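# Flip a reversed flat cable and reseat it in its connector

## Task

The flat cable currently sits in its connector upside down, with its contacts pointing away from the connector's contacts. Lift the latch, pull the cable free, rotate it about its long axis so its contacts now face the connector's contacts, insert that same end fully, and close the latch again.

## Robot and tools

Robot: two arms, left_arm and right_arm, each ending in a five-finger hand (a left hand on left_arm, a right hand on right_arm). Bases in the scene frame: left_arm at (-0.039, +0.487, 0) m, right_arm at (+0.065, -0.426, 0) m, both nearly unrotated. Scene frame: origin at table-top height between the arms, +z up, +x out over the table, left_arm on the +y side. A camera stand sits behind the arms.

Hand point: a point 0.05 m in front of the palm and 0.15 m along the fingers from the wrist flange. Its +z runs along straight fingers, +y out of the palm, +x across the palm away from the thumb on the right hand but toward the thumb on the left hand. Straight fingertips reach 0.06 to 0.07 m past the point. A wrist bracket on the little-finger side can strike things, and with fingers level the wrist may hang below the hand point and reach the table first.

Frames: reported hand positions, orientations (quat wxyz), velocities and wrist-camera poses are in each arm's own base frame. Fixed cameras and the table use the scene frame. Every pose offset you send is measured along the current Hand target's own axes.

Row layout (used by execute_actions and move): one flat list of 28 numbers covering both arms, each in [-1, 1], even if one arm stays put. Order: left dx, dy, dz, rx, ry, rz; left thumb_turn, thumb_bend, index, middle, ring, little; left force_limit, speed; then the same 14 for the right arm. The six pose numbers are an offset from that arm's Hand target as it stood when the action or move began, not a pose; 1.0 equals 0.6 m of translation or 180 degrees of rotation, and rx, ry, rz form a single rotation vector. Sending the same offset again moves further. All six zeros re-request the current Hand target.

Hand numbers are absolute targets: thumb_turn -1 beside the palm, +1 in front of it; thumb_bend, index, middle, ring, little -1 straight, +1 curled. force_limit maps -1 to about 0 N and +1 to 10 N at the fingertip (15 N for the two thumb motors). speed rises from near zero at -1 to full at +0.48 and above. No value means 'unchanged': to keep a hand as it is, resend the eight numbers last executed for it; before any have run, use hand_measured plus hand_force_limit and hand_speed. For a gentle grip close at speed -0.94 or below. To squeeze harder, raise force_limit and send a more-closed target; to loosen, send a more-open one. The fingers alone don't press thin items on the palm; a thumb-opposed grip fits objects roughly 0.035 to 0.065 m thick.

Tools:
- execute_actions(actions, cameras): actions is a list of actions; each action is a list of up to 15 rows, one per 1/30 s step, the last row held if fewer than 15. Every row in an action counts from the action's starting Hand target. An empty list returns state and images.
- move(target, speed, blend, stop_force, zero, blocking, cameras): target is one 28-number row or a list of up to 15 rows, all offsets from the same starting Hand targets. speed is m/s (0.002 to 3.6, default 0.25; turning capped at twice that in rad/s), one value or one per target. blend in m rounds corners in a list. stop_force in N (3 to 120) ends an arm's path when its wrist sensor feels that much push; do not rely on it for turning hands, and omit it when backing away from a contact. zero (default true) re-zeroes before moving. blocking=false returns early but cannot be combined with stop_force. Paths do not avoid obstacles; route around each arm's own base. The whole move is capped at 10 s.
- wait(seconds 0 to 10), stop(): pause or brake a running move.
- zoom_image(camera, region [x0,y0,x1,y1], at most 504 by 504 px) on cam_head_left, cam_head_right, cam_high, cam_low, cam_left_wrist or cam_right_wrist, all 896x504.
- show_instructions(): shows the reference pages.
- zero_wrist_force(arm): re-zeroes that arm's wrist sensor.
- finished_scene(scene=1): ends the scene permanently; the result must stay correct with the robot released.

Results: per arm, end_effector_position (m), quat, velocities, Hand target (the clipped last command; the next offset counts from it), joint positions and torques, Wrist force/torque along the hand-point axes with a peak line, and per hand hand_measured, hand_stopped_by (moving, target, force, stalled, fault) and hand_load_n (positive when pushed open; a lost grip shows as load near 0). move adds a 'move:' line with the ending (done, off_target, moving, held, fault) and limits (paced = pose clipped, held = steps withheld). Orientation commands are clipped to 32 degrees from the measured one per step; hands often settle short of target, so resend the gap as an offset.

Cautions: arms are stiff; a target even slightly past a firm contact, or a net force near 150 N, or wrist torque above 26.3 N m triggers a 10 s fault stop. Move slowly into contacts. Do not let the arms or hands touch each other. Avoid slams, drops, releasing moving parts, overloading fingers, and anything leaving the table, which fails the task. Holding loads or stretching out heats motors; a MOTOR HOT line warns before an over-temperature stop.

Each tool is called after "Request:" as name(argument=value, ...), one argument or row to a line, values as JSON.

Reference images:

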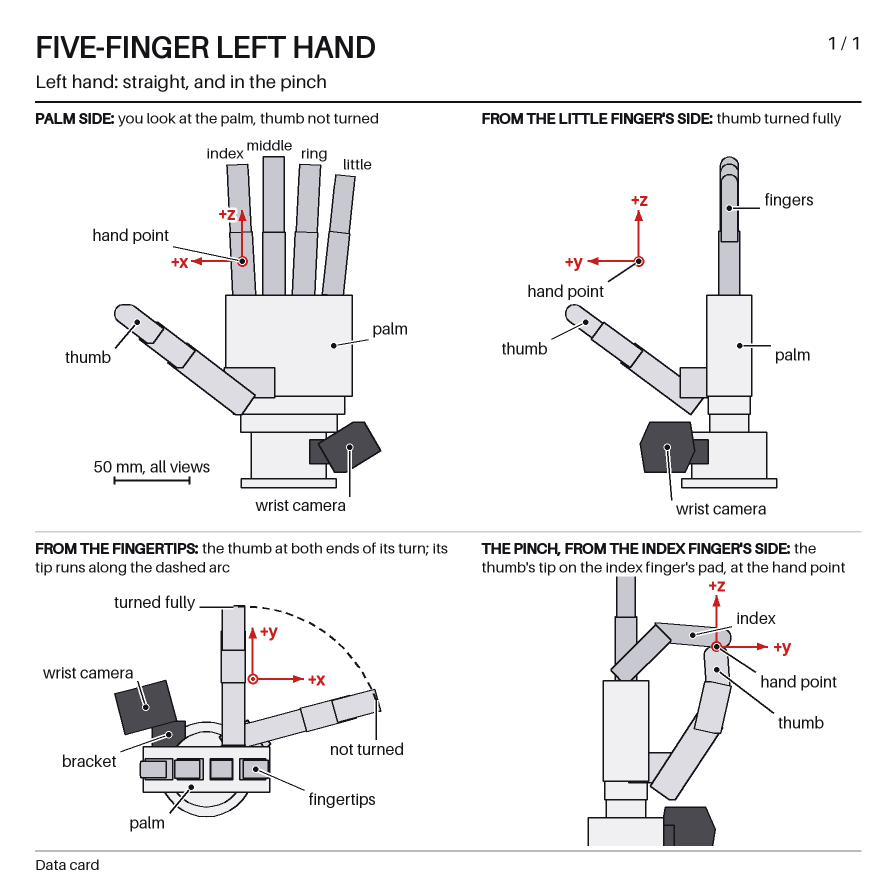

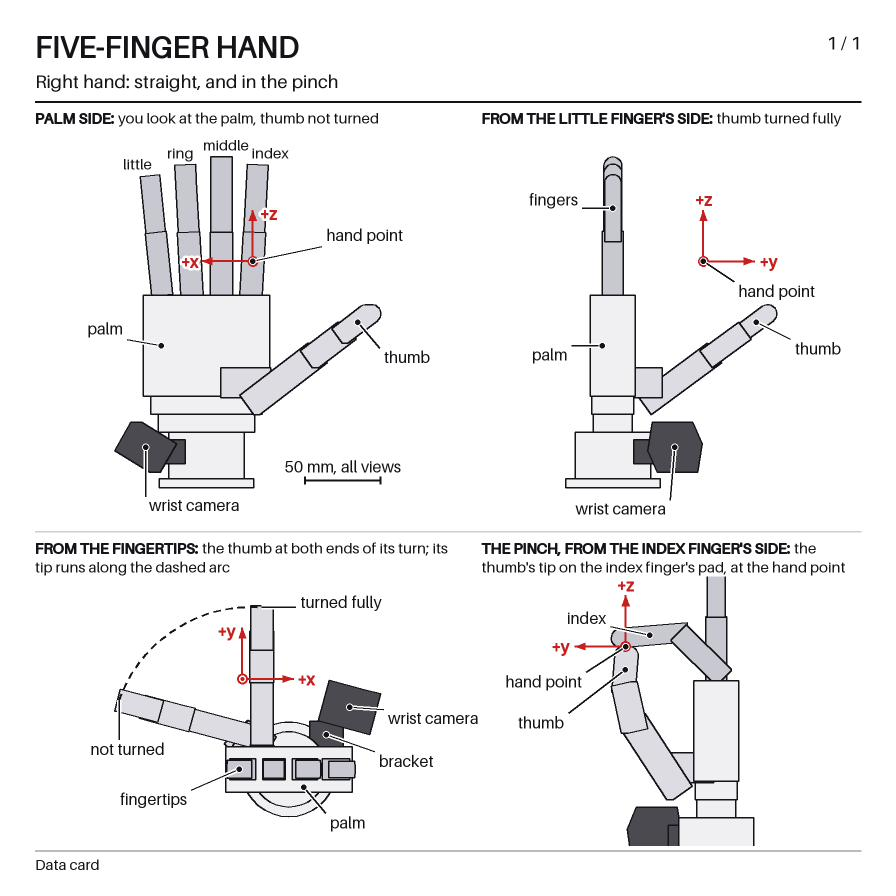

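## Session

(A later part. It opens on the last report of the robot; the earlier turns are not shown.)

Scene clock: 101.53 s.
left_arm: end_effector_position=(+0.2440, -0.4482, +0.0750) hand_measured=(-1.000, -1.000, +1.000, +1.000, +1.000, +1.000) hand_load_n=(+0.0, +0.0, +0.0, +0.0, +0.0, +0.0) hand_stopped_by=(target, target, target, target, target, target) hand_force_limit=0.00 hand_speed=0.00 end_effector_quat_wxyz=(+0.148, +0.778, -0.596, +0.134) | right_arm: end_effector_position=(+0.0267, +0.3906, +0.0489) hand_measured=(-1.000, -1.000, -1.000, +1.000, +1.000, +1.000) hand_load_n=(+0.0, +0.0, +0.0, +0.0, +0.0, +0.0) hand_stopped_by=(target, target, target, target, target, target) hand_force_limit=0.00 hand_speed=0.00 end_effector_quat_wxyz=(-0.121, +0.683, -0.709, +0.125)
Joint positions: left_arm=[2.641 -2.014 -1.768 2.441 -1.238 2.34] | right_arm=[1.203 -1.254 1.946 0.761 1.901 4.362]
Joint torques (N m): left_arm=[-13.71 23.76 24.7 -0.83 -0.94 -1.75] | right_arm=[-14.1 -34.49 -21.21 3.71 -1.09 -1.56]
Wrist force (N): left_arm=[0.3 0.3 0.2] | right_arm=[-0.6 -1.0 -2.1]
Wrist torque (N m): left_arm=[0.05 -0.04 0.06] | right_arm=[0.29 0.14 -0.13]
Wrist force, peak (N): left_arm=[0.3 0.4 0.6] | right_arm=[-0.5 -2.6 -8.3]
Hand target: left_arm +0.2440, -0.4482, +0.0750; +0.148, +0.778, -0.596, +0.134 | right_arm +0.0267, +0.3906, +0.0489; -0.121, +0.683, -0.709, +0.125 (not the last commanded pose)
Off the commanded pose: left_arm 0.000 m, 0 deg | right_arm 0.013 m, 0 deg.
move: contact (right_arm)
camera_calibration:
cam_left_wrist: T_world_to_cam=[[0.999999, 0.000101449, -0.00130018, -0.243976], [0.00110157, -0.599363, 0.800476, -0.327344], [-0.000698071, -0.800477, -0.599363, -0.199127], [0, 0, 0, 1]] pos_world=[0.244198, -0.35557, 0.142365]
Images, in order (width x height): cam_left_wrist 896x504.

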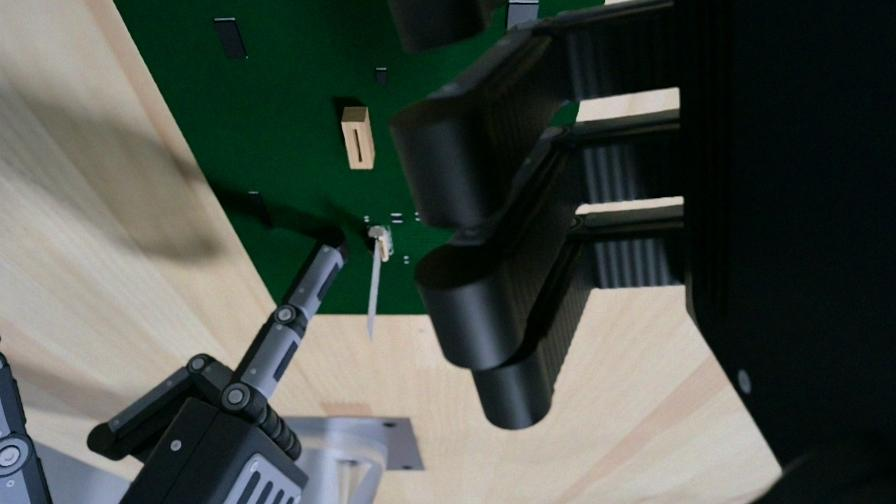

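Request:
move(
  target=[
    [0,0,0,0,0,0,-1,-1,1,1,1,1,0,0,0,-0.0003,-0.0008,0,0,0,-1,-1,-1,1,1,1,0,0],
    [0,0,0,0,0,0,-1,-1,1,1,1,1,0,0,0,-0.0081,0.0020,0,0,0,-1,-1,-1,1,1,1,0,0],
  ],
  cameras=[],
  speed=0.03,
)

Request:
zero_wrist_force(
  arm="right_arm",
)

Request:
move(
  target=[0,0,0,0,0,0,-1,-1,1,1,1,1,0,0,0,-0.0110,0.0040,0,0,0,-1,-1,-1,1,1,1,0,0],
  cameras=["cam_left_wrist"],
  speed=0.005,
  stop_force=3,
)

Request:
zoom_image(
  camera="cam_left_wrist",
  region=[320, 200, 420, 280],
)

Scene clock: 105.07 s.
left_arm: end_effector_position=(+0.2440, -0.4482, +0.0750) hand_measured=(-1.000, -1.000, +1.000, +1.000, +1.000, +1.000) hand_load_n=(+0.0, +0.0, +0.0, +0.0, +0.0, +0.0) hand_stopped_by=(target, target, target, target, target, target) hand_force_limit=0.00 hand_speed=0.00 end_effector_quat_wxyz=(+0.148, +0.778, -0.596, +0.134) | right_arm: end_effector_position=(+0.0316, +0.3904, +0.0494) hand_measured=(-1.000, -1.000, -1.000, +1.000, +1.000, +1.000) hand_load_n=(+0.0, +0.0, +0.0, +0.0, +0.0, +0.0) hand_stopped_by=(target, target, target, target, target, target) hand_force_limit=0.00 hand_speed=0.00 end_effector_quat_wxyz=(-0.121, +0.683, -0.709, +0.125)
Joint positions: left_arm=[2.641 -2.014 -1.768 2.441 -1.238 2.34] | right_arm=[1.189 -1.257 1.946 0.759 1.899 4.348]
Joint torques (N m): left_arm=[-13.83 25.5 22.63 -0.49 -0.78 -1.75] | right_arm=[-14.53 -35.01 -3.69 0.92 -1.32 -1.09]
Wrist force (N): left_arm=[0.5 0.4 0.3] | right_arm=[-0.7 -0.1 0.6]
Wrist torque (N m): left_arm=[0.05 -0.08 0.07] | right_arm=[0.12 0.14 -0.11]
Wrist force, peak (N): left_arm=[0.5 0.7 0.3] | right_arm=[-0.9 -1.1 -2.4]
Hand target: left_arm +0.2440, -0.4482, +0.0750; +0.148, +0.778, -0.596, +0.134 | right_arm +0.0317, +0.3904, +0.0494; -0.121, +0.683, -0.709, +0.125
Off the commanded pose: left_arm 0.000 m, 0 deg | right_arm 0.000 m, 0 deg.
move: done
No camera images: "cameras" was empty.

Wrist force sensor zeroed.

Scene clock: 107.30 s.
left_arm: end_effector_position=(+0.2440, -0.4482, +0.0750) hand_measured=(-1.000, -1.000, +1.000, +1.000, +1.000, +1.000) hand_load_n=(+0.0, +0.0, +0.0, +0.0, +0.0, +0.0) hand_stopped_by=(target, target, target, target, target, target) hand_force_limit=0.00 hand_speed=0.00 end_effector_quat_wxyz=(+0.148, +0.778, -0.596, +0.134) | right_arm: end_effector_position=(+0.0387, +0.3901, +0.0494) hand_measured=(-1.000, -1.000, -1.000, +1.000, +1.000, +1.000) hand_load_n=(+0.0, +0.0, -1.0, +0.5, +0.0, +0.0) hand_stopped_by=(target, target, target, target, target, target) hand_force_limit=0.00 hand_speed=0.00 end_effector_quat_wxyz=(-0.121, +0.683, -0.709, +0.125)
Joint positions: left_arm=[2.641 -2.014 -1.768 2.441 -1.238 2.34] | right_arm=[1.169 -1.258 1.946 0.753 1.897 4.327]
Joint torques (N m): left_arm=[-13.32 25.72 23.13 -0.65 -0.85 -1.52] | right_arm=[-14.01 -35.55 -6.86 0.71 -1.19 -1.51]
Wrist force (N, zeroed by zero_wrist_force on right_arm): left_arm=[0.3 0.2 0.3] | right_arm=[0.0 0.4 -0.4]
Wrist torque (N m, zeroed by zero_wrist_force on right_arm): left_arm=[0.03 -0.04 0.06] | right_arm=[-0.01 0.00 0.00]
Wrist force, peak (N, zeroed by zero_wrist_force on right_arm): left_arm=[0.4 0.7 0.3] | right_arm=[-0.3 0.5 -0.6]
Hand target: left_arm +0.2440, -0.4482, +0.0750; +0.148, +0.778, -0.596, +0.134 | right_arm +0.0387, +0.3901, +0.0494; -0.121, +0.683, -0.709, +0.125
Off the commanded pose: left_arm 0.000 m, 0 deg | right_arm 0.000 m, 0 deg.
move: done
camera_calibration:
cam_left_wrist: T_world_to_cam=[[0.999999, 0.000101449, -0.00130018, -0.243976], [0.00110157, -0.599363, 0.800476, -0.327344], [-0.000698071, -0.800477, -0.599363, -0.199127], [0, 0, 0, 1]] pos_world=[0.244198, -0.35557, 0.142365]
Images, in order (width x height): cam_left_wrist 896x504.

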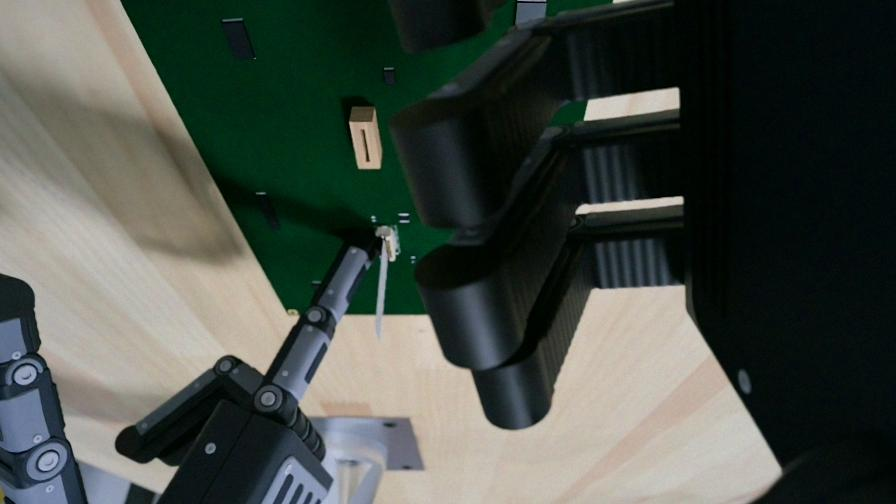

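Scaled by 5.040 from the camera's 896x504 image, which has a finer 1280x720 frame.

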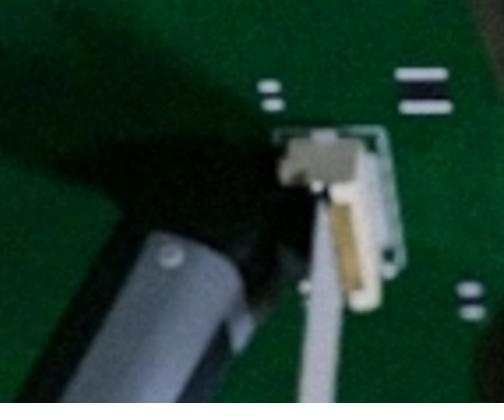

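Request:
move(
  target=[
    [0.0544,0.0099,-0.1306,0,0,0,-1,-1,1,1,1,1,0,0,0,0.0313,-0.0114,0,0,0,-1,-1,-1,1,1,1,0,0],
    [0.1113,0.0655,-0.1025,0.0062,-0.127,0.0817,-1,-1,1,1,1,1,0,0,0,0.0313,-0.0114,0,0,0,-1,-1,-1,1,1,1,0,0],
    [0.1113,0.0655,-0.1025,0.0062,-0.127,0.0817,-1,-1,-1,-1,-1,-1,0,0,0,0.0313,-0.0114,0,0,0,-1,-1,-1,1,1,1,0,0],
    [0.0698,0.0578,-0.0025,0.0062,-0.127,0.0817,-1,-1,-1,-1,-1,-1,0,0,0,0.0313,-0.0114,0,0,0,-1,-1,-1,1,1,1,0,0],
  ],
  cameras=["cam_left_wrist","cam_high"],
  speed=0.15,
)

Scene clock: 124.43 s.
left_arm: end_effector_position=(+0.2277, -0.4796, +0.1600) hand_measured=(-1.000, -1.000, +1.000, +1.000, +1.000, +1.000) hand_load_n=(+0.0, +0.0, +0.5, +0.0, +0.0, +0.5) hand_stopped_by=(target, target, target, target, target, target) hand_force_limit=0.00 hand_speed=0.00 end_effector_quat_wxyz=(+0.046, +0.733, -0.677, +0.042) | right_arm: end_effector_position=(+0.0187, +0.3909, +0.0494) hand_measured=(-1.000, -1.000, -1.000, +1.000, +1.000, +1.000) hand_load_n=(+0.0, +0.0, +0.0, +0.0, +0.0, +0.0) hand_stopped_by=(target, target, target, target, target, target) hand_force_limit=0.00 hand_speed=0.00 end_effector_quat_wxyz=(-0.121, +0.683, -0.709, +0.125)
Joint positions: left_arm=[2.444 -2.088 -1.365 1.962 -1.474 2.361] | right_arm=[1.225 -1.253 1.945 0.769 1.904 4.386]
Joint torques (N m): left_arm=[12.73 53.11 11.31 -0.42 1.85 -1.66] | right_arm=[14.05 -19.62 -22.32 3.77 2.25 1.23]
Wrist force (N, zeroed by zero_wrist_force on right_arm): left_arm=[-0.2 0.1 0.2] | right_arm=[0.3 -0.3 -0.4]
Wrist torque (N m, zeroed by zero_wrist_force on right_arm): left_arm=[0.02 0.03 -0.08] | right_arm=[-0.03 -0.03 -0.10]
Wrist force, peak (N, zeroed by zero_wrist_force on right_arm): left_arm=[1.8 1.0 0.9] | right_arm=[0.2 0.7 -0.6]
Hand target: left_arm +0.2277, -0.4795, +0.1600; +0.046, +0.733, -0.677, +0.042 (not the last commanded pose) | right_arm +0.0187, +0.3909, +0.0494; -0.121, +0.683, -0.709, +0.125
Off the commanded pose: left_arm 0.067 m, 8 deg | right_arm 0.000 m, 0 deg.
move: held (left_arm; a check stopped the path); path passed 1 of 4 targets; target 3's new numbers were not sent; limits=held
pose unreachable (left arm): on one or more control steps of this call, first in action 0 (counted from 0), this arm could not follow its commanded pose, so it was not sent that pose on those steps. It may still have moved: this result reports where it is.
cause: moving toward the commanded pose would bring a part of the arm too close to another arm (a part of this arm just beyond joint 6 (wrist 3) and a part of the right arm just beyond its joint 3 (elbow), along the way the arms are being sent, or toward where that arm still pushes).
camera_calibration:
cam_left_wrist: T_world_to_cam=[[0.983945, -0.178113, -0.0112849, -0.307785], [-0.134889, -0.783586, 0.606464, -0.440446], [-0.116862, -0.595205, -0.795031, -0.017085], [0, 0, 0, 1]] pos_world=[0.241436, -0.410117, 0.250058]
Images, in order (width x height): cam_high 896x504, cam_left_wrist 896x504.

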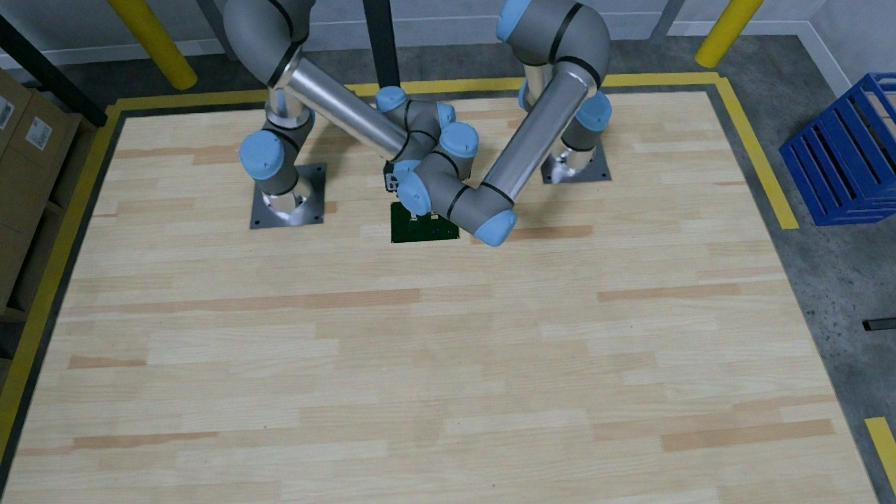

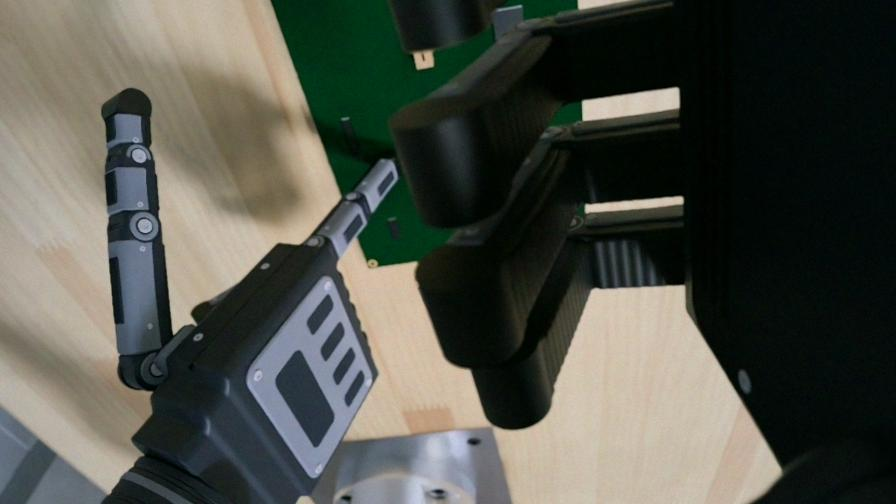

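Request:
move(
  target=[0,0,0,0,0,0,-1,-1,1,1,1,1,0,0,0.0195,-0.0248,-0.0417,-0.0368,-0.079,0.0236,-1,-1,-1,1,1,1,0,0],
  cameras=[],
  speed=0.1,
)

Request:
move(
  target=[
    [0.0172,0.0287,-0.0143,-0.0026,0.0714,0.0252,-1,-1,1,1,1,1,0,0,0,0,0,0,0,0,-1,-1,-1,1,1,1,0,0],
    [0.0172,0.0287,-0.0143,-0.0026,0.0714,0.0252,1,1,-1,-1,-1,-1,0,0,0,0,0,0,0,0,-1,-1,-1,1,1,1,0,0],
    [0.034,0.03,0.0968,-0.0026,0.0714,0.0252,1,1,-1,-1,-1,-1,0,0,0,0,0,0,0,0,-1,-1,-1,1,1,1,0,0],
  ],
  cameras=["cam_left_wrist","cam_high"],
  speed=0.15,
)

Scene clock: 144.77 s.
left_arm: end_effector_position=(+0.2277, -0.4795, +0.1600) hand_measured=(-1.000, -1.000, +1.000, +1.000, +1.000, +1.000) hand_load_n=(+0.0, +0.0, +0.0, +0.0, +0.0, +0.0) hand_stopped_by=(target, target, target, target, target, target) hand_force_limit=0.00 hand_speed=0.00 end_effector_quat_wxyz=(+0.046, +0.733, -0.677, +0.042) | right_arm: end_effector_position=(+0.0237, +0.3790, +0.0780) hand_measured=(-1.000, -1.000, -1.000, +1.000, +1.000, +1.000) hand_load_n=(+0.0, +0.0, +0.0, +0.0, +0.0, +0.0) hand_stopped_by=(target, target, target, target, target, target) hand_force_limit=0.00 hand_speed=0.00 end_effector_quat_wxyz=(-0.173, +0.672, -0.720, -0.006)
Joint positions: left_arm=[2.444 -2.088 -1.365 1.963 -1.474 2.361] | right_arm=[1.01 -1.499 2.14 0.591 1.647 4.206]
Joint torques (N m): left_arm=[13.99 54.54 9.61 -0.69 1.5 -1.29] | right_arm=[-15.16 -25.15 -3.85 0.34 -1.83 -1.49]
Wrist force (N, zeroed by zero_wrist_force on right_arm): left_arm=[-0.1 -0.2 -0.2] | right_arm=[0.3 0.0 -0.6]
Wrist torque (N m, zeroed by zero_wrist_force on right_arm): left_arm=[0.01 0.00 -0.07] | right_arm=[0.00 -0.10 0.08]
Wrist force, peak (N, zeroed by zero_wrist_force on right_arm): left_arm=[-0.2 0.2 0.5] | right_arm=[0.3 -0.2 -0.9]
Hand target: left_arm +0.2277, -0.4795, +0.1600; +0.046, +0.733, -0.677, +0.042 | right_arm +0.0237, +0.3790, +0.0780; -0.173, +0.672, -0.720, -0.006
Off the commanded pose: left_arm 0.000 m, 0 deg | right_arm 0.000 m, 0 deg.
move: done
No camera images: "cameras" was empty.

Scene clock: 148.83 s.
left_arm: end_effector_position=(+0.2113, -0.5084, +0.1052) hand_measured=(+1.000, +0.934, -1.000, -1.000, -1.000, -1.000) hand_load_n=(+1.0, +7.0, +0.0, +0.0, +0.0, +0.0) hand_stopped_by=(target, force, target, target, target, target) hand_force_limit=0.00 hand_speed=0.00 end_effector_quat_wxyz=(+0.123, +0.696, -0.696, +0.123) | right_arm: end_effector_position=(+0.0237, +0.3790, +0.0780) hand_measured=(-1.000, -1.000, -1.000, +1.000, +1.000, +1.000) hand_load_n=(+0.0, +0.0, +0.0, +0.0, +0.0, +0.0) hand_stopped_by=(target, target, target, target, target, target) hand_force_limit=0.00 hand_speed=0.00 end_effector_quat_wxyz=(-0.173, +0.672, -0.720, -0.006)
Joint positions: left_arm=[2.457 -2.083 -1.538 2.277 -1.302 2.426] | right_arm=[1.009 -1.499 2.14 0.591 1.647 4.206]
Joint torques (N m): left_arm=[-14.07 29.68 13.42 -0.42 -0.98 -1.98] | right_arm=[-12.81 -25.88 -4.97 0.29 -1.58 -1.32]
Wrist force (N, zeroed by zero_wrist_force on right_arm): left_arm=[0.6 0.1 0.1] | right_arm=[0.4 -0.3 -0.6]
Wrist torque (N m, zeroed by zero_wrist_force on right_arm): left_arm=[-0.01 -0.09 0.09] | right_arm=[-0.05 -0.11 0.08]
Wrist force, peak (N, zeroed by zero_wrist_force on right_arm): left_arm=[0.3 0.6 1.0] | right_arm=[0.3 0.1 -0.8]
Hand target: left_arm +0.2113, -0.5084, +0.1051; +0.123, +0.696, -0.696, +0.123 | right_arm +0.0237, +0.3790, +0.0780; -0.173, +0.672, -0.720, -0.006
Off the commanded pose: left_arm 0.000 m, 0 deg | right_arm 0.000 m, 0 deg.
move: done
camera_calibration:
cam_left_wrist: T_world_to_cam=[[0.967024, -0.248505, 0.0557657, -0.336603], [-0.202271, -0.616325, 0.761071, -0.349048], [-0.15476, -0.747254, -0.646267, -0.164534], [0, 0, 0, 1]] pos_world=[0.229438, -0.421723, 0.178088]
Images, in order (width x height): cam_high 896x504, cam_left_wrist 896x504.

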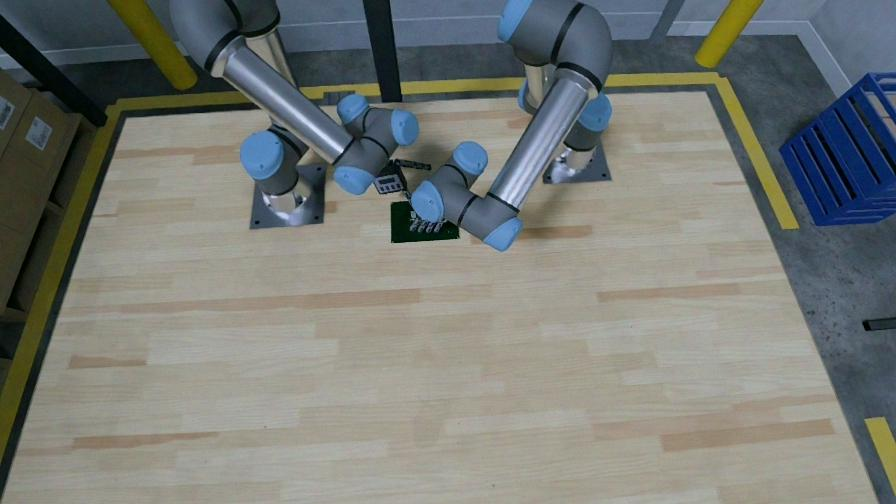

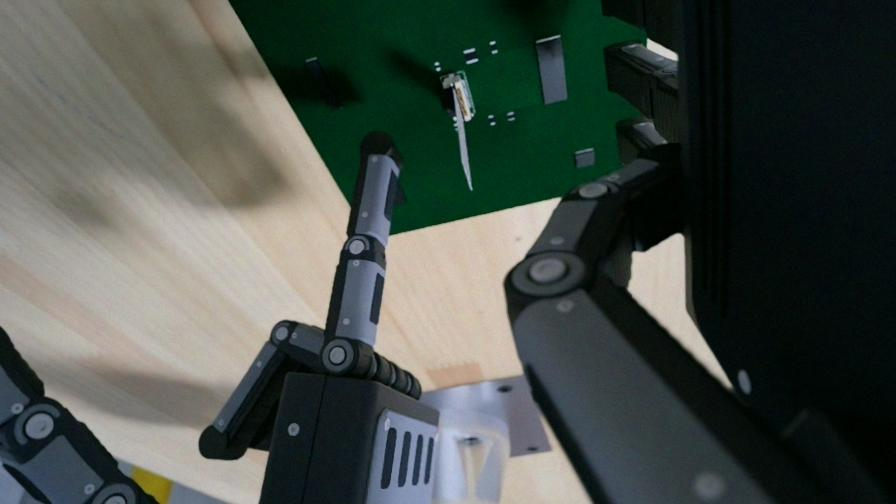

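Request:
zoom_image(
  camera="cam_left_wrist",
  region=[350, 50, 510, 200],
)

Request:
zoom_image(
  camera="cam_left_wrist",
  region=[425, 55, 495, 135],
)

Scaled by 3.150 from the camera's 896x504 image, which has a finer 1280x720 frame.

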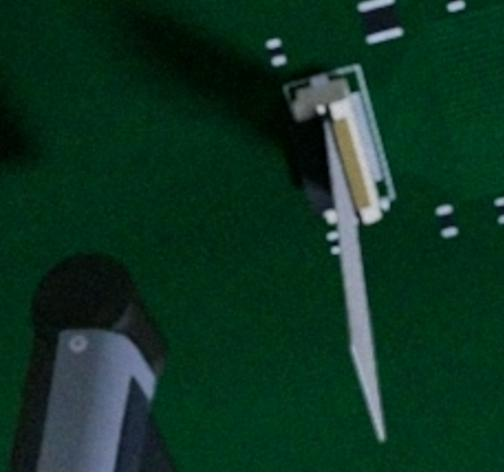

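Scaled by 6.300 from the camera's 896x504 image, which has a finer 1280x720 frame.

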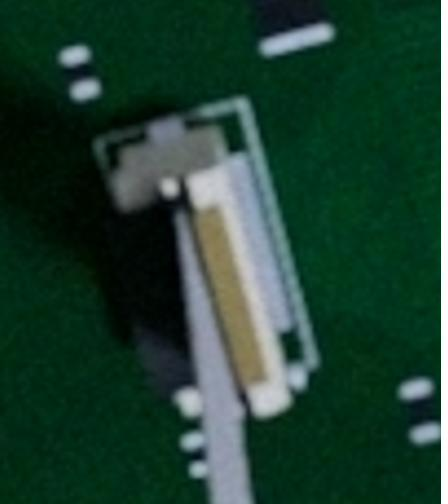

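Request:
zoom_image(
  camera="cam_left_wrist",
  region=[380, 160, 580, 260],
)

Scaled by 2.520 from the camera's 896x504 image, which has a finer 1280x720 frame.

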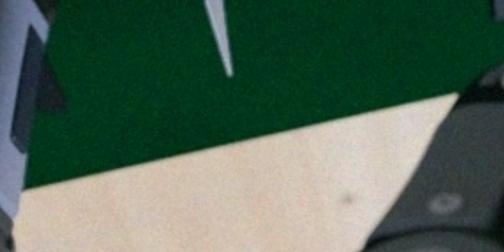

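Request:
move(
  target=[-0.0074,0,0.0204,0,0,0,1,0.85,-1,-1,-1,-1,0,0,0,0,0,0,0,0,-1,-1,-1,1,1,1,0,0],
  cameras=[],
  speed=0.05,
)

Request:
move(
  target=[-0.0114,0,0.0313,0,0,0,1,0.85,-1,-1,-1,-1,0,0,0,0,0,0,0,0,-1,-1,-1,1,1,1,0,0],
  cameras=["cam_left_wrist"],
  speed=0.01,
  stop_force=10,
)

Scene clock: 153.83 s.
left_arm: end_effector_position=(+0.2113, -0.5084, +0.0922) hand_measured=(+1.000, +0.850, -1.000, -1.000, -1.000, -1.000) hand_load_n=(+0.0, +0.0, +0.0, +0.0, +0.0, +0.0) hand_stopped_by=(target, target, target, target, target, target) hand_force_limit=0.00 hand_speed=0.00 end_effector_quat_wxyz=(+0.123, +0.696, -0.696, +0.123) | right_arm: end_effector_position=(+0.0237, +0.3790, +0.0780) hand_measured=(-1.000, -1.000, -1.000, +1.000, +1.000, +1.000) hand_load_n=(+0.0, +0.0, +0.0, +0.5, +0.0, +0.0) hand_stopped_by=(target, target, target, target, target, target) hand_force_limit=0.00 hand_speed=0.00 end_effector_quat_wxyz=(-0.173, +0.672, -0.720, -0.006)
Joint positions: left_arm=[2.457 -2.098 -1.552 2.305 -1.302 2.426] | right_arm=[1.009 -1.499 2.14 0.591 1.647 4.206]
Joint torques (N m): left_arm=[-13.38 30.88 10.38 -0.69 -0.91 -1.55] | right_arm=[-13.3 -26.36 -4.98 0.47 -1.69 -1.28]
Wrist force (N, zeroed by zero_wrist_force on right_arm): left_arm=[0.4 0.1 0.2] | right_arm=[0.2 -0.3 -0.3]
Wrist torque (N m, zeroed by zero_wrist_force on right_arm): left_arm=[-0.01 -0.07 0.09] | right_arm=[-0.05 -0.09 0.06]
Wrist force, peak (N, zeroed by zero_wrist_force on right_arm): left_arm=[0.5 0.7 0.3] | right_arm=[0.4 -0.4 -0.7]
Hand target: left_arm +0.2113, -0.5084, +0.0921; +0.123, +0.696, -0.696, +0.123 | right_arm +0.0237, +0.3790, +0.0780; -0.173, +0.672, -0.720, -0.006
Off the commanded pose: left_arm 0.000 m, 0 deg | right_arm 0.000 m, 0 deg.
move: done
No camera images: "cameras" was empty.

Scene clock: 155.73 s.
left_arm: end_effector_position=(+0.2113, -0.5084, +0.0851) hand_measured=(+1.000, +0.850, -1.000, -1.000, -1.000, -1.000) hand_load_n=(+0.0, +0.0, +0.0, +0.0, +0.0, +0.0) hand_stopped_by=(target, target, target, target, target, target) hand_force_limit=0.00 hand_speed=0.00 end_effector_quat_wxyz=(+0.123, +0.696, -0.696, +0.123) | right_arm: end_effector_position=(+0.0237, +0.3790, +0.0780) hand_measured=(-1.000, -1.000, -1.000, +1.000, +1.000, +1.000) hand_load_n=(+0.0, +0.0, +0.0, +0.0, +0.0, +0.0) hand_stopped_by=(target, target, target, target, target, target) hand_force_limit=0.00 hand_speed=0.00 end_effector_quat_wxyz=(-0.173, +0.672, -0.720, -0.006)
Joint positions: left_arm=[2.457 -2.106 -1.559 2.321 -1.302 2.426] | right_arm=[1.009 -1.499 2.14 0.591 1.647 4.206]
Joint torques (N m): left_arm=[-12.74 46.96 22 -2.45 -0.05 -1.6] | right_arm=[-13.05 -25.94 -4.84 0.19 -1.67 -1.34]
Wrist force (N, zeroed by zero_wrist_force on right_arm): left_arm=[3.8 0.1 -10.9] | right_arm=[0.2 -0.1 -0.4]
Wrist torque (N m, zeroed by zero_wrist_force on right_arm): left_arm=[0.64 -0.69 0.27] | right_arm=[-0.02 -0.09 0.07]
Wrist force, peak (N, zeroed by zero_wrist_force on right_arm): left_arm=[5.7 0.4 -17.6] | right_arm=[0.4 -0.3 -0.8]
Hand target: left_arm +0.2113, -0.5084, +0.0852; +0.123, +0.696, -0.696, +0.123 (not the last commanded pose) | right_arm +0.0237, +0.3790, +0.0780; -0.173, +0.672, -0.720, -0.006
Off the commanded pose: left_arm 0.013 m, 0 deg | right_arm 0.000 m, 0 deg.
move: contact (left_arm)
camera_calibration:
cam_left_wrist: T_world_to_cam=[[0.967034, -0.248448, 0.0558473, -0.335499], [-0.202299, -0.616334, 0.761057, -0.333807], [-0.154662, -0.747266, -0.646277, -0.177625], [0, 0, 0, 1]] pos_world=[0.229438, -0.421823, 0.157988]
Images, in order (width x height): cam_left_wrist 896x504.

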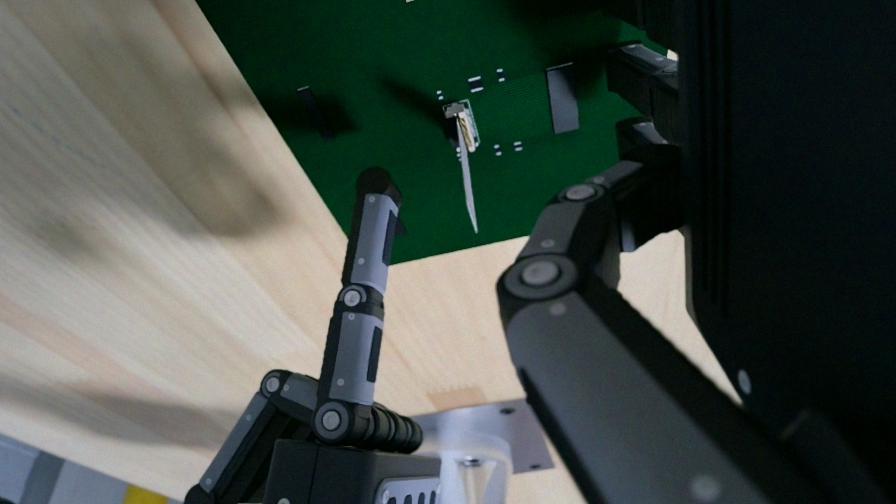

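Request:
move(
  target=[0,0,0,0,0,0,1,0.85,-1,-1,-1,-1,0,0,0.0062,-0.0133,0.028,0,0,0,-1,-1,-1,1,1,1,0,0],
  cameras=[],
  speed=0.05,
)

Request:
move(
  target=[0,0,0,0,0,0,1,0.85,-1,-1,-1,-1,0,0,0.0043,0.0037,0.0157,0,0,0,-1,-1,-1,1,1,1,0,0],
  cameras=["cam_left_wrist"],
  speed=0.005,
  stop_force=3,
)

Request:
zoom_image(
  camera="cam_left_wrist",
  region=[370, 70, 510, 210],
)

Scene clock: 158.10 s.
left_arm: end_effector_position=(+0.2113, -0.5084, +0.0852) hand_measured=(+1.000, +0.850, -1.000, -1.000, -1.000, -1.000) hand_load_n=(+0.0, +0.0, +0.0, +0.0, +0.0, +0.0) hand_stopped_by=(target, target, target, target, target, target) hand_force_limit=0.00 hand_speed=0.00 end_effector_quat_wxyz=(+0.123, +0.696, -0.696, +0.123) | right_arm: end_effector_position=(+0.0353, +0.3787, +0.0631) hand_measured=(-1.000, -1.000, -1.000, +1.000, +1.000, +1.000) hand_load_n=(+0.0, +0.0, +0.0, +0.0, +0.0, +0.0) hand_stopped_by=(target, target, target, target, target, target) hand_force_limit=0.00 hand_speed=0.00 end_effector_quat_wxyz=(-0.173, +0.672, -0.720, -0.006)
Joint positions: left_arm=[2.457 -2.106 -1.559 2.321 -1.302 2.426] | right_arm=[0.97 -1.472 2.157 0.544 1.634 4.169]
Joint torques (N m): left_arm=[-11.6 47.76 21.73 -2.17 -0.29 -1.49] | right_arm=[-13.11 -11.32 -4.63 -0.22 -1.6 -1.68]
Wrist force (N, zeroed by zero_wrist_force on right_arm): left_arm=[3.6 0.4 -10.9] | right_arm=[0.4 -0.4 -0.6]
Wrist torque (N m, zeroed by zero_wrist_force on right_arm): left_arm=[0.68 -0.67 0.26] | right_arm=[-0.05 -0.12 0.07]
Wrist force, peak (N, zeroed by zero_wrist_force on right_arm): left_arm=[3.8 0.5 -11.4] | right_arm=[-0.1 -0.1 -1.0]
Hand target: left_arm +0.2113, -0.5084, +0.0852; +0.123, +0.696, -0.696, +0.123 | right_arm +0.0353, +0.3787, +0.0630; -0.173, +0.672, -0.720, -0.006
Off the commanded pose: left_arm 0.000 m, 0 deg | right_arm 0.000 m, 0 deg.
move: done
No camera images: "cameras" was empty.

Scene clock: 160.63 s.
left_arm: end_effector_position=(+0.2113, -0.5084, +0.0852) hand_measured=(+1.000, +0.850, -1.000, -1.000, -1.000, -1.000) hand_load_n=(+0.0, +0.0, +0.0, +0.0, +0.0, +0.0) hand_stopped_by=(target, target, target, target, target, target) hand_force_limit=0.00 hand_speed=0.00 end_effector_quat_wxyz=(+0.123, +0.696, -0.696, +0.123) | right_arm: end_effector_position=(+0.0353, +0.3787, +0.0565) hand_measured=(-1.000, -1.000, -1.000, +1.000, +1.000, +1.000) hand_load_n=(+0.0, +0.0, +0.0, +0.0, +0.0, +0.0) hand_stopped_by=(target, target, target, target, target, target) hand_force_limit=0.00 hand_speed=0.00 end_effector_quat_wxyz=(-0.173, +0.672, -0.720, -0.006)
Joint positions: left_arm=[2.457 -2.106 -1.559 2.321 -1.302 2.426] | right_arm=[0.97 -1.46 2.165 0.524 1.633 4.168]
Joint torques (N m): left_arm=[-9.73 45.93 20.15 -2.05 0.11 -1.57] | right_arm=[-12.07 -25.68 -21.94 3.33 -1.54 -1.46]
Wrist force (N, zeroed by zero_wrist_force on right_arm): left_arm=[3.7 0.4 -11.2] | right_arm=[-0.6 -0.5 -4.2]
Wrist torque (N m, zeroed by zero_wrist_force on right_arm): left_arm=[0.70 -0.68 0.26] | right_arm=[0.26 -0.11 0.02]
Wrist force, peak (N, zeroed by zero_wrist_force on right_arm): left_arm=[3.7 0.2 -11.4] | right_arm=[-0.8 -1.1 -6.0]
Hand target: left_arm +0.2113, -0.5084, +0.0852; +0.123, +0.696, -0.696, +0.123 | right_arm +0.0353, +0.3787, +0.0565; -0.173, +0.672, -0.720, -0.006 (not the last commanded pose)
Off the commanded pose: left_arm 0.000 m, 0 deg | right_arm 0.004 m, 0 deg.
move: contact (right_arm)
camera_calibration:
cam_left_wrist: T_world_to_cam=[[0.967034, -0.248448, 0.0558473, -0.335499], [-0.202299, -0.616334, 0.761057, -0.333807], [-0.154662, -0.747266, -0.646277, -0.177625], [0, 0, 0, 1]] pos_world=[0.229438, -0.421823, 0.157988]
Images, in order (width x height): cam_left_wrist 896x504.

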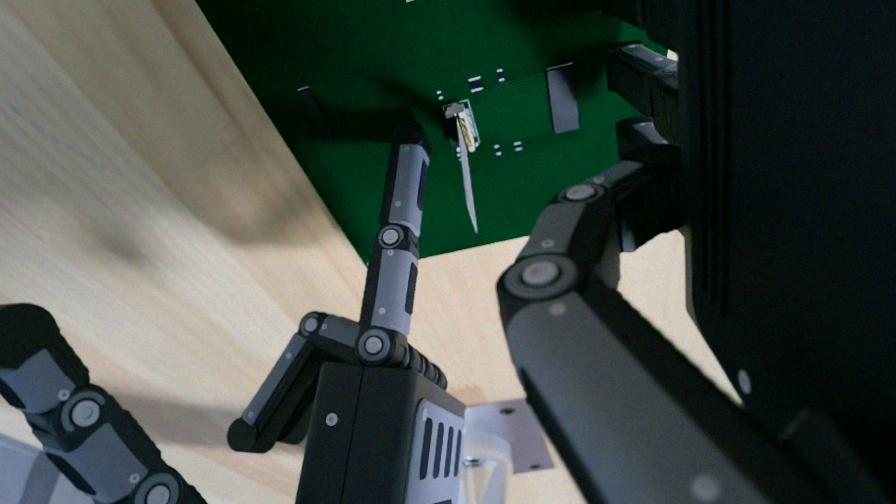

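Scaled by 3.600 from the camera's 896x504 image, which has a finer 1280x720 frame.

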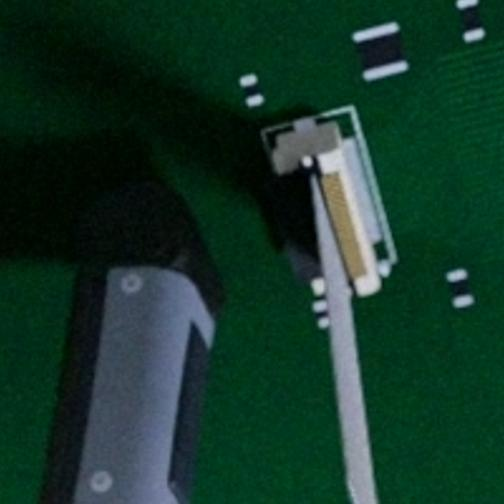

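Request:
move(
  target=[0,0,0,0,0,0,1,0.85,-1,-1,-1,-1,0,0,-0.0002,-0.0002,-0.0006,0,0,0,-1,-1,-1,1,1,1,0,0],
  cameras=[],
  speed=0.02,
)

Request:
zero_wrist_force(
  arm="right_arm",
)

Request:
move(
  target=[0,0,0,0,0,0,1,0.85,-1,-1,-1,-1,0,0,-0.0002,-0.0162,0.0039,0,0,0,-1,-1,-1,1,1,1,0,0],
  cameras=["cam_left_wrist"],
  speed=0.004,
  stop_force=4,
)

Request:
zoom_image(
  camera="cam_left_wrist",
  region=[370, 70, 510, 210],
)

Scene clock: 162.70 s.
left_arm: end_effector_position=(+0.2113, -0.5084, +0.0852) hand_measured=(+1.000, +0.850, -1.000, -1.000, -1.000, -1.000) hand_load_n=(+0.0, +0.0, +0.0, +0.0, +0.0, +0.0) hand_stopped_by=(target, target, target, target, target, target) hand_force_limit=0.00 hand_speed=0.00 end_effector_quat_wxyz=(+0.123, +0.696, -0.696, +0.123) | right_arm: end_effector_position=(+0.0354, +0.3787, +0.0569) hand_measured=(-1.000, -1.000, -1.000, +1.000, +1.000, +1.000) hand_load_n=(+0.0, +0.0, +0.0, +0.0, +0.5, +0.0) hand_stopped_by=(target, target, target, target, target, target) hand_force_limit=0.00 hand_speed=0.00 end_effector_quat_wxyz=(-0.173, +0.672, -0.720, -0.006)
Joint positions: left_arm=[2.457 -2.106 -1.559 2.321 -1.302 2.426] | right_arm=[0.97 -1.461 2.165 0.525 1.633 4.168]
Joint torques (N m): left_arm=[-7.4 46.91 22.67 -2.24 -0.26 -1.11] | right_arm=[-13.13 -26.8 -22.19 3.24 -1.63 -1.53]
Wrist force (N, zeroed by zero_wrist_force on right_arm): left_arm=[3.9 0.2 -11.1] | right_arm=[0.0 -0.2 -1.0]
Wrist torque (N m, zeroed by zero_wrist_force on right_arm): left_arm=[0.66 -0.71 0.28] | right_arm=[0.00 -0.07 0.05]
Wrist force, peak (N, zeroed by zero_wrist_force on right_arm): left_arm=[3.6 0.3 -11.4] | right_arm=[-0.4 -0.8 -4.2]
Hand target: left_arm +0.2113, -0.5084, +0.0852; +0.123, +0.696, -0.696, +0.123 | right_arm +0.0354, +0.3787, +0.0569; -0.173, +0.672, -0.720, -0.006
Off the commanded pose: left_arm 0.000 m, 0 deg | right_arm 0.000 m, 0 deg.
move: done
No camera images: "cameras" was empty.

Wrist force sensor zeroed.

Scene clock: 165.93 s.
left_arm: end_effector_position=(+0.2113, -0.5084, +0.0852) hand_measured=(+1.000, +0.850, -1.000, -1.000, -1.000, -1.000) hand_load_n=(+0.0, +0.0, +0.0, +0.0, +0.0, +0.0) hand_stopped_by=(target, target, target, target, target, target) hand_force_limit=0.00 hand_speed=0.00 end_effector_quat_wxyz=(+0.123, +0.696, -0.696, +0.123) | right_arm: end_effector_position=(+0.0438, +0.3785, +0.0569) hand_measured=(-1.000, -1.000, -1.000, +1.000, +1.000, +1.000) hand_load_n=(+0.0, +0.0, -4.0, +0.0, +0.0, +0.0) hand_stopped_by=(target, target, target, target, target, target) hand_force_limit=0.00 hand_speed=0.00 end_effector_quat_wxyz=(-0.173, +0.672, -0.720, -0.006)
Joint positions: left_arm=[2.457 -2.106 -1.559 2.321 -1.302 2.426] | right_arm=[0.942 -1.459 2.162 0.524 1.624 4.142]
Joint torques (N m): left_arm=[-4.59 47.93 21.16 -2.3 -0.42 -1.12] | right_arm=[12.93 -22.37 -9.89 0.72 2.63 1.28]
Wrist force (N, zeroed by zero_wrist_force on right_arm): left_arm=[3.6 0.2 -11.1] | right_arm=[0.6 3.6 -2.5]
Wrist torque (N m, zeroed by zero_wrist_force on right_arm): left_arm=[0.67 -0.67 0.26] | right_arm=[0.05 0.05 0.03]
Wrist force, peak (N, zeroed by zero_wrist_force on right_arm): left_arm=[3.7 0.1 -11.5] | right_arm=[1.0 4.3 -3.0]
Hand target: left_arm +0.2113, -0.5084, +0.0852; +0.123, +0.696, -0.696, +0.123 | right_arm +0.0438, +0.3785, +0.0569; -0.173, +0.672, -0.720, -0.006 (not the last commanded pose)
Off the commanded pose: left_arm 0.000 m, 0 deg | right_arm 0.002 m, 0 deg.
move: contact (right_arm)
camera_calibration:
cam_left_wrist: T_world_to_cam=[[0.967034, -0.248448, 0.0558473, -0.335499], [-0.202299, -0.616334, 0.761057, -0.333807], [-0.154662, -0.747266, -0.646277, -0.177625], [0, 0, 0, 1]] pos_world=[0.229438, -0.421823, 0.157988]
Images, in order (width x height): cam_left_wrist 896x504.

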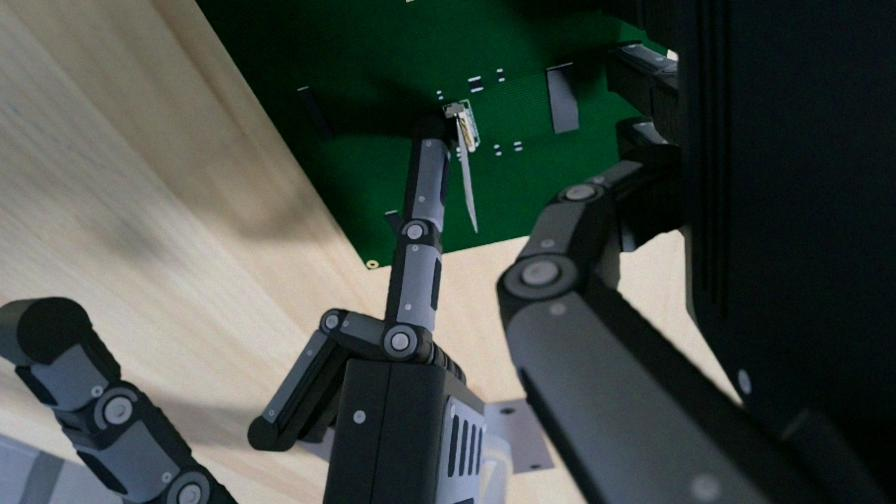

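Scaled by 3.600 from the camera's 896x504 image, which has a finer 1280x720 frame.

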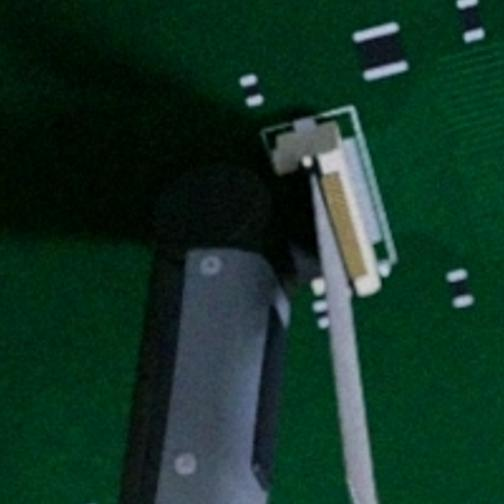

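Request:
move(
  target=[0,0,0,0,0,0,1,0.85,-1,-1,-1,-1,0,0,-0.0013,-0.0018,-0.0046,0,0,0,-1,-1,-1,1,1,1,0,0],
  cameras=["cam_left_wrist"],
  speed=0.004,
)

Request:
zoom_image(
  camera="cam_left_wrist",
  region=[370, 70, 510, 210],
)

Scene clock: 167.87 s.
left_arm: end_effector_position=(+0.2113, -0.5084, +0.0852) hand_measured=(+1.000, +0.850, -1.000, -1.000, -1.000, -1.000) hand_load_n=(+0.0, +0.0, +0.0, +0.0, +0.0, +0.0) hand_stopped_by=(target, target, target, target, target, target) hand_force_limit=0.00 hand_speed=0.00 end_effector_quat_wxyz=(+0.123, +0.696, -0.696, +0.123) | right_arm: end_effector_position=(+0.0442, +0.3785, +0.0599) hand_measured=(-1.000, -1.000, -1.000, +1.000, +1.000, +1.000) hand_load_n=(+0.0, +0.0, +0.0, +0.0, +0.5, +0.0) hand_stopped_by=(target, target, target, target, target, target) hand_force_limit=0.00 hand_speed=0.00 end_effector_quat_wxyz=(-0.173, +0.672, -0.720, -0.006)
Joint positions: left_arm=[2.457 -2.106 -1.559 2.321 -1.302 2.426] | right_arm=[0.941 -1.465 2.158 0.533 1.624 4.141]
Joint torques (N m): left_arm=[-4.46 46.11 22.88 -2.17 -0.26 -1.26] | right_arm=[-14.11 -26.44 -22.1 3.14 -1.94 -1.59]
Wrist force (N, zeroed by zero_wrist_force on right_arm): left_arm=[3.7 0.2 -11.0] | right_arm=[0.1 0.3 0.4]
Wrist torque (N m, zeroed by zero_wrist_force on right_arm): left_arm=[0.67 -0.69 0.27] | right_arm=[0.01 0.00 0.01]
Wrist force, peak (N, zeroed by zero_wrist_force on right_arm): left_arm=[3.6 0.4 -11.4] | right_arm=[0.9 4.1 -2.2]
Hand target: left_arm +0.2113, -0.5084, +0.0852; +0.123, +0.696, -0.696, +0.123 | right_arm +0.0442, +0.3785, +0.0599; -0.173, +0.672, -0.720, -0.006
Off the commanded pose: left_arm 0.000 m, 0 deg | right_arm 0.000 m, 0 deg.
move: done
camera_calibration:
cam_left_wrist: T_world_to_cam=[[0.967034, -0.248448, 0.0558473, -0.335499], [-0.202299, -0.616334, 0.761057, -0.333807], [-0.154662, -0.747266, -0.646277, -0.177625], [0, 0, 0, 1]] pos_world=[0.229438, -0.421823, 0.157988]
Images, in order (width x height): cam_left_wrist 896x504.

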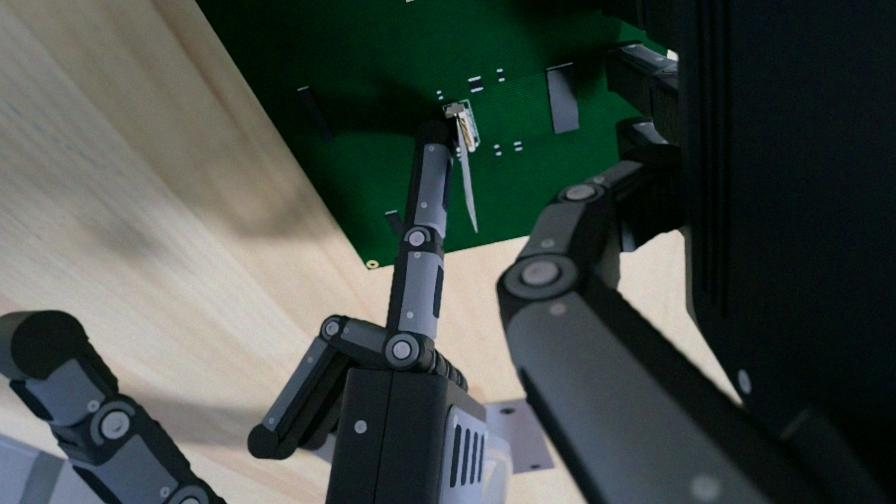

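Scaled by 3.600 from the camera's 896x504 image, which has a finer 1280x720 frame.

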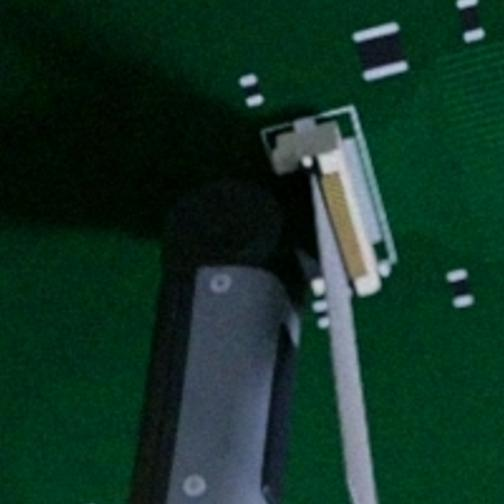

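Request:
move(
  target=[0,0,0,0,0,0,1,0.85,-1,-1,-1,-1,0,0,0.0004,0.0292,-0.007,0,0,0,-1,-1,-1,1,1,1,0,0],
  cameras=["cam_left_wrist"],
  speed=0.03,
)

Request:
zoom_image(
  camera="cam_left_wrist",
  region=[425, 80, 495, 160],
)

Scene clock: 169.57 s.
left_arm: end_effector_position=(+0.2113, -0.5084, +0.0852) hand_measured=(+1.000, +0.850, -1.000, -1.000, -1.000, -1.000) hand_load_n=(+0.0, +0.0, +0.0, +0.0, +0.0, +0.0) hand_stopped_by=(target, target, target, target, target, target) hand_force_limit=0.00 hand_speed=0.00 end_effector_quat_wxyz=(+0.123, +0.696, -0.696, +0.123) | right_arm: end_effector_position=(+0.0263, +0.3789, +0.0599) hand_measured=(-1.000, -1.000, -1.000, +1.000, +1.000, +1.000) hand_load_n=(+0.0, +0.0, -0.5, +0.0, +0.0, +0.0) hand_stopped_by=(target, target, target, target, target, target) hand_force_limit=0.00 hand_speed=0.00 end_effector_quat_wxyz=(-0.173, +0.672, -0.720, -0.006)
Joint positions: left_arm=[2.457 -2.106 -1.559 2.321 -1.302 2.426] | right_arm=[1 -1.468 2.163 0.536 1.644 4.197]
Joint torques (N m): left_arm=[-2.43 45.95 21.76 -2.32 -0.01 -0.97] | right_arm=[13.48 -25.02 -4.24 3.5 1.68 1.28]
Wrist force (N, zeroed by zero_wrist_force on right_arm): left_arm=[3.6 0.4 -11.1] | right_arm=[0.4 0.1 0.9]
Wrist torque (N m, zeroed by zero_wrist_force on right_arm): left_arm=[0.70 -0.67 0.25] | right_arm=[-0.04 -0.06 -0.08]
Wrist force, peak (N, zeroed by zero_wrist_force on right_arm): left_arm=[3.8 0.4 -11.4] | right_arm=[0.6 0.1 1.0]
Hand target: left_arm +0.2113, -0.5084, +0.0852; +0.123, +0.696, -0.696, +0.123 | right_arm +0.0262, +0.3789, +0.0599; -0.173, +0.672, -0.720, -0.006
Off the commanded pose: left_arm 0.000 m, 0 deg | right_arm 0.000 m, 0 deg.
move: done
camera_calibration:
cam_left_wrist: T_world_to_cam=[[0.967034, -0.248448, 0.0558473, -0.335499], [-0.202299, -0.616334, 0.761057, -0.333807], [-0.154662, -0.747266, -0.646277, -0.177625], [0, 0, 0, 1]] pos_world=[0.229438, -0.421823, 0.157988]
Images, in order (width x height): cam_left_wrist 896x504.

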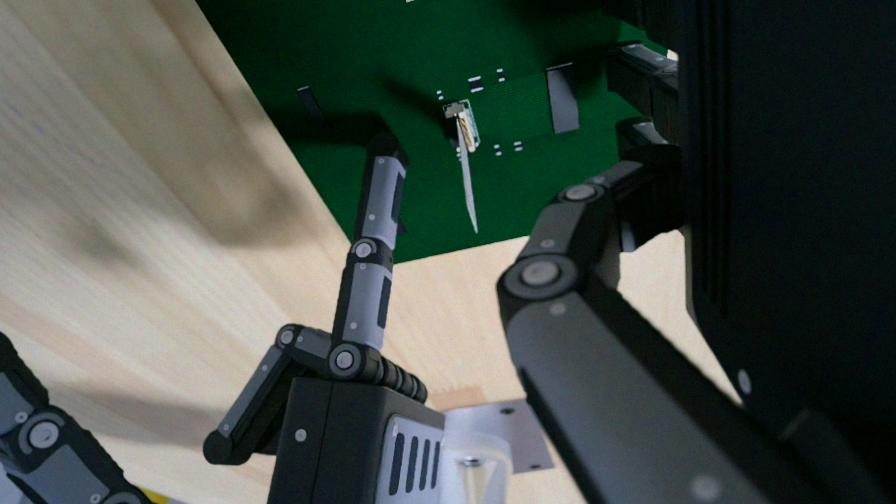

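Scaled by 6.300 from the camera's 896x504 image, which has a finer 1280x720 frame.

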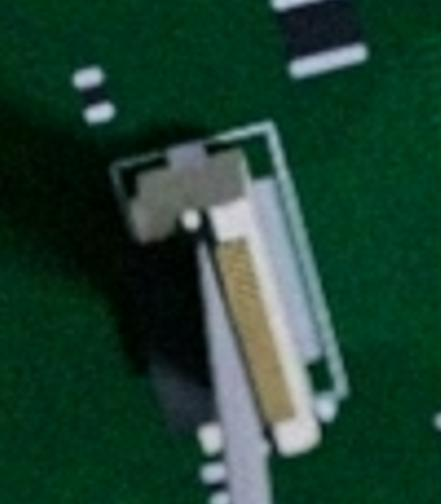

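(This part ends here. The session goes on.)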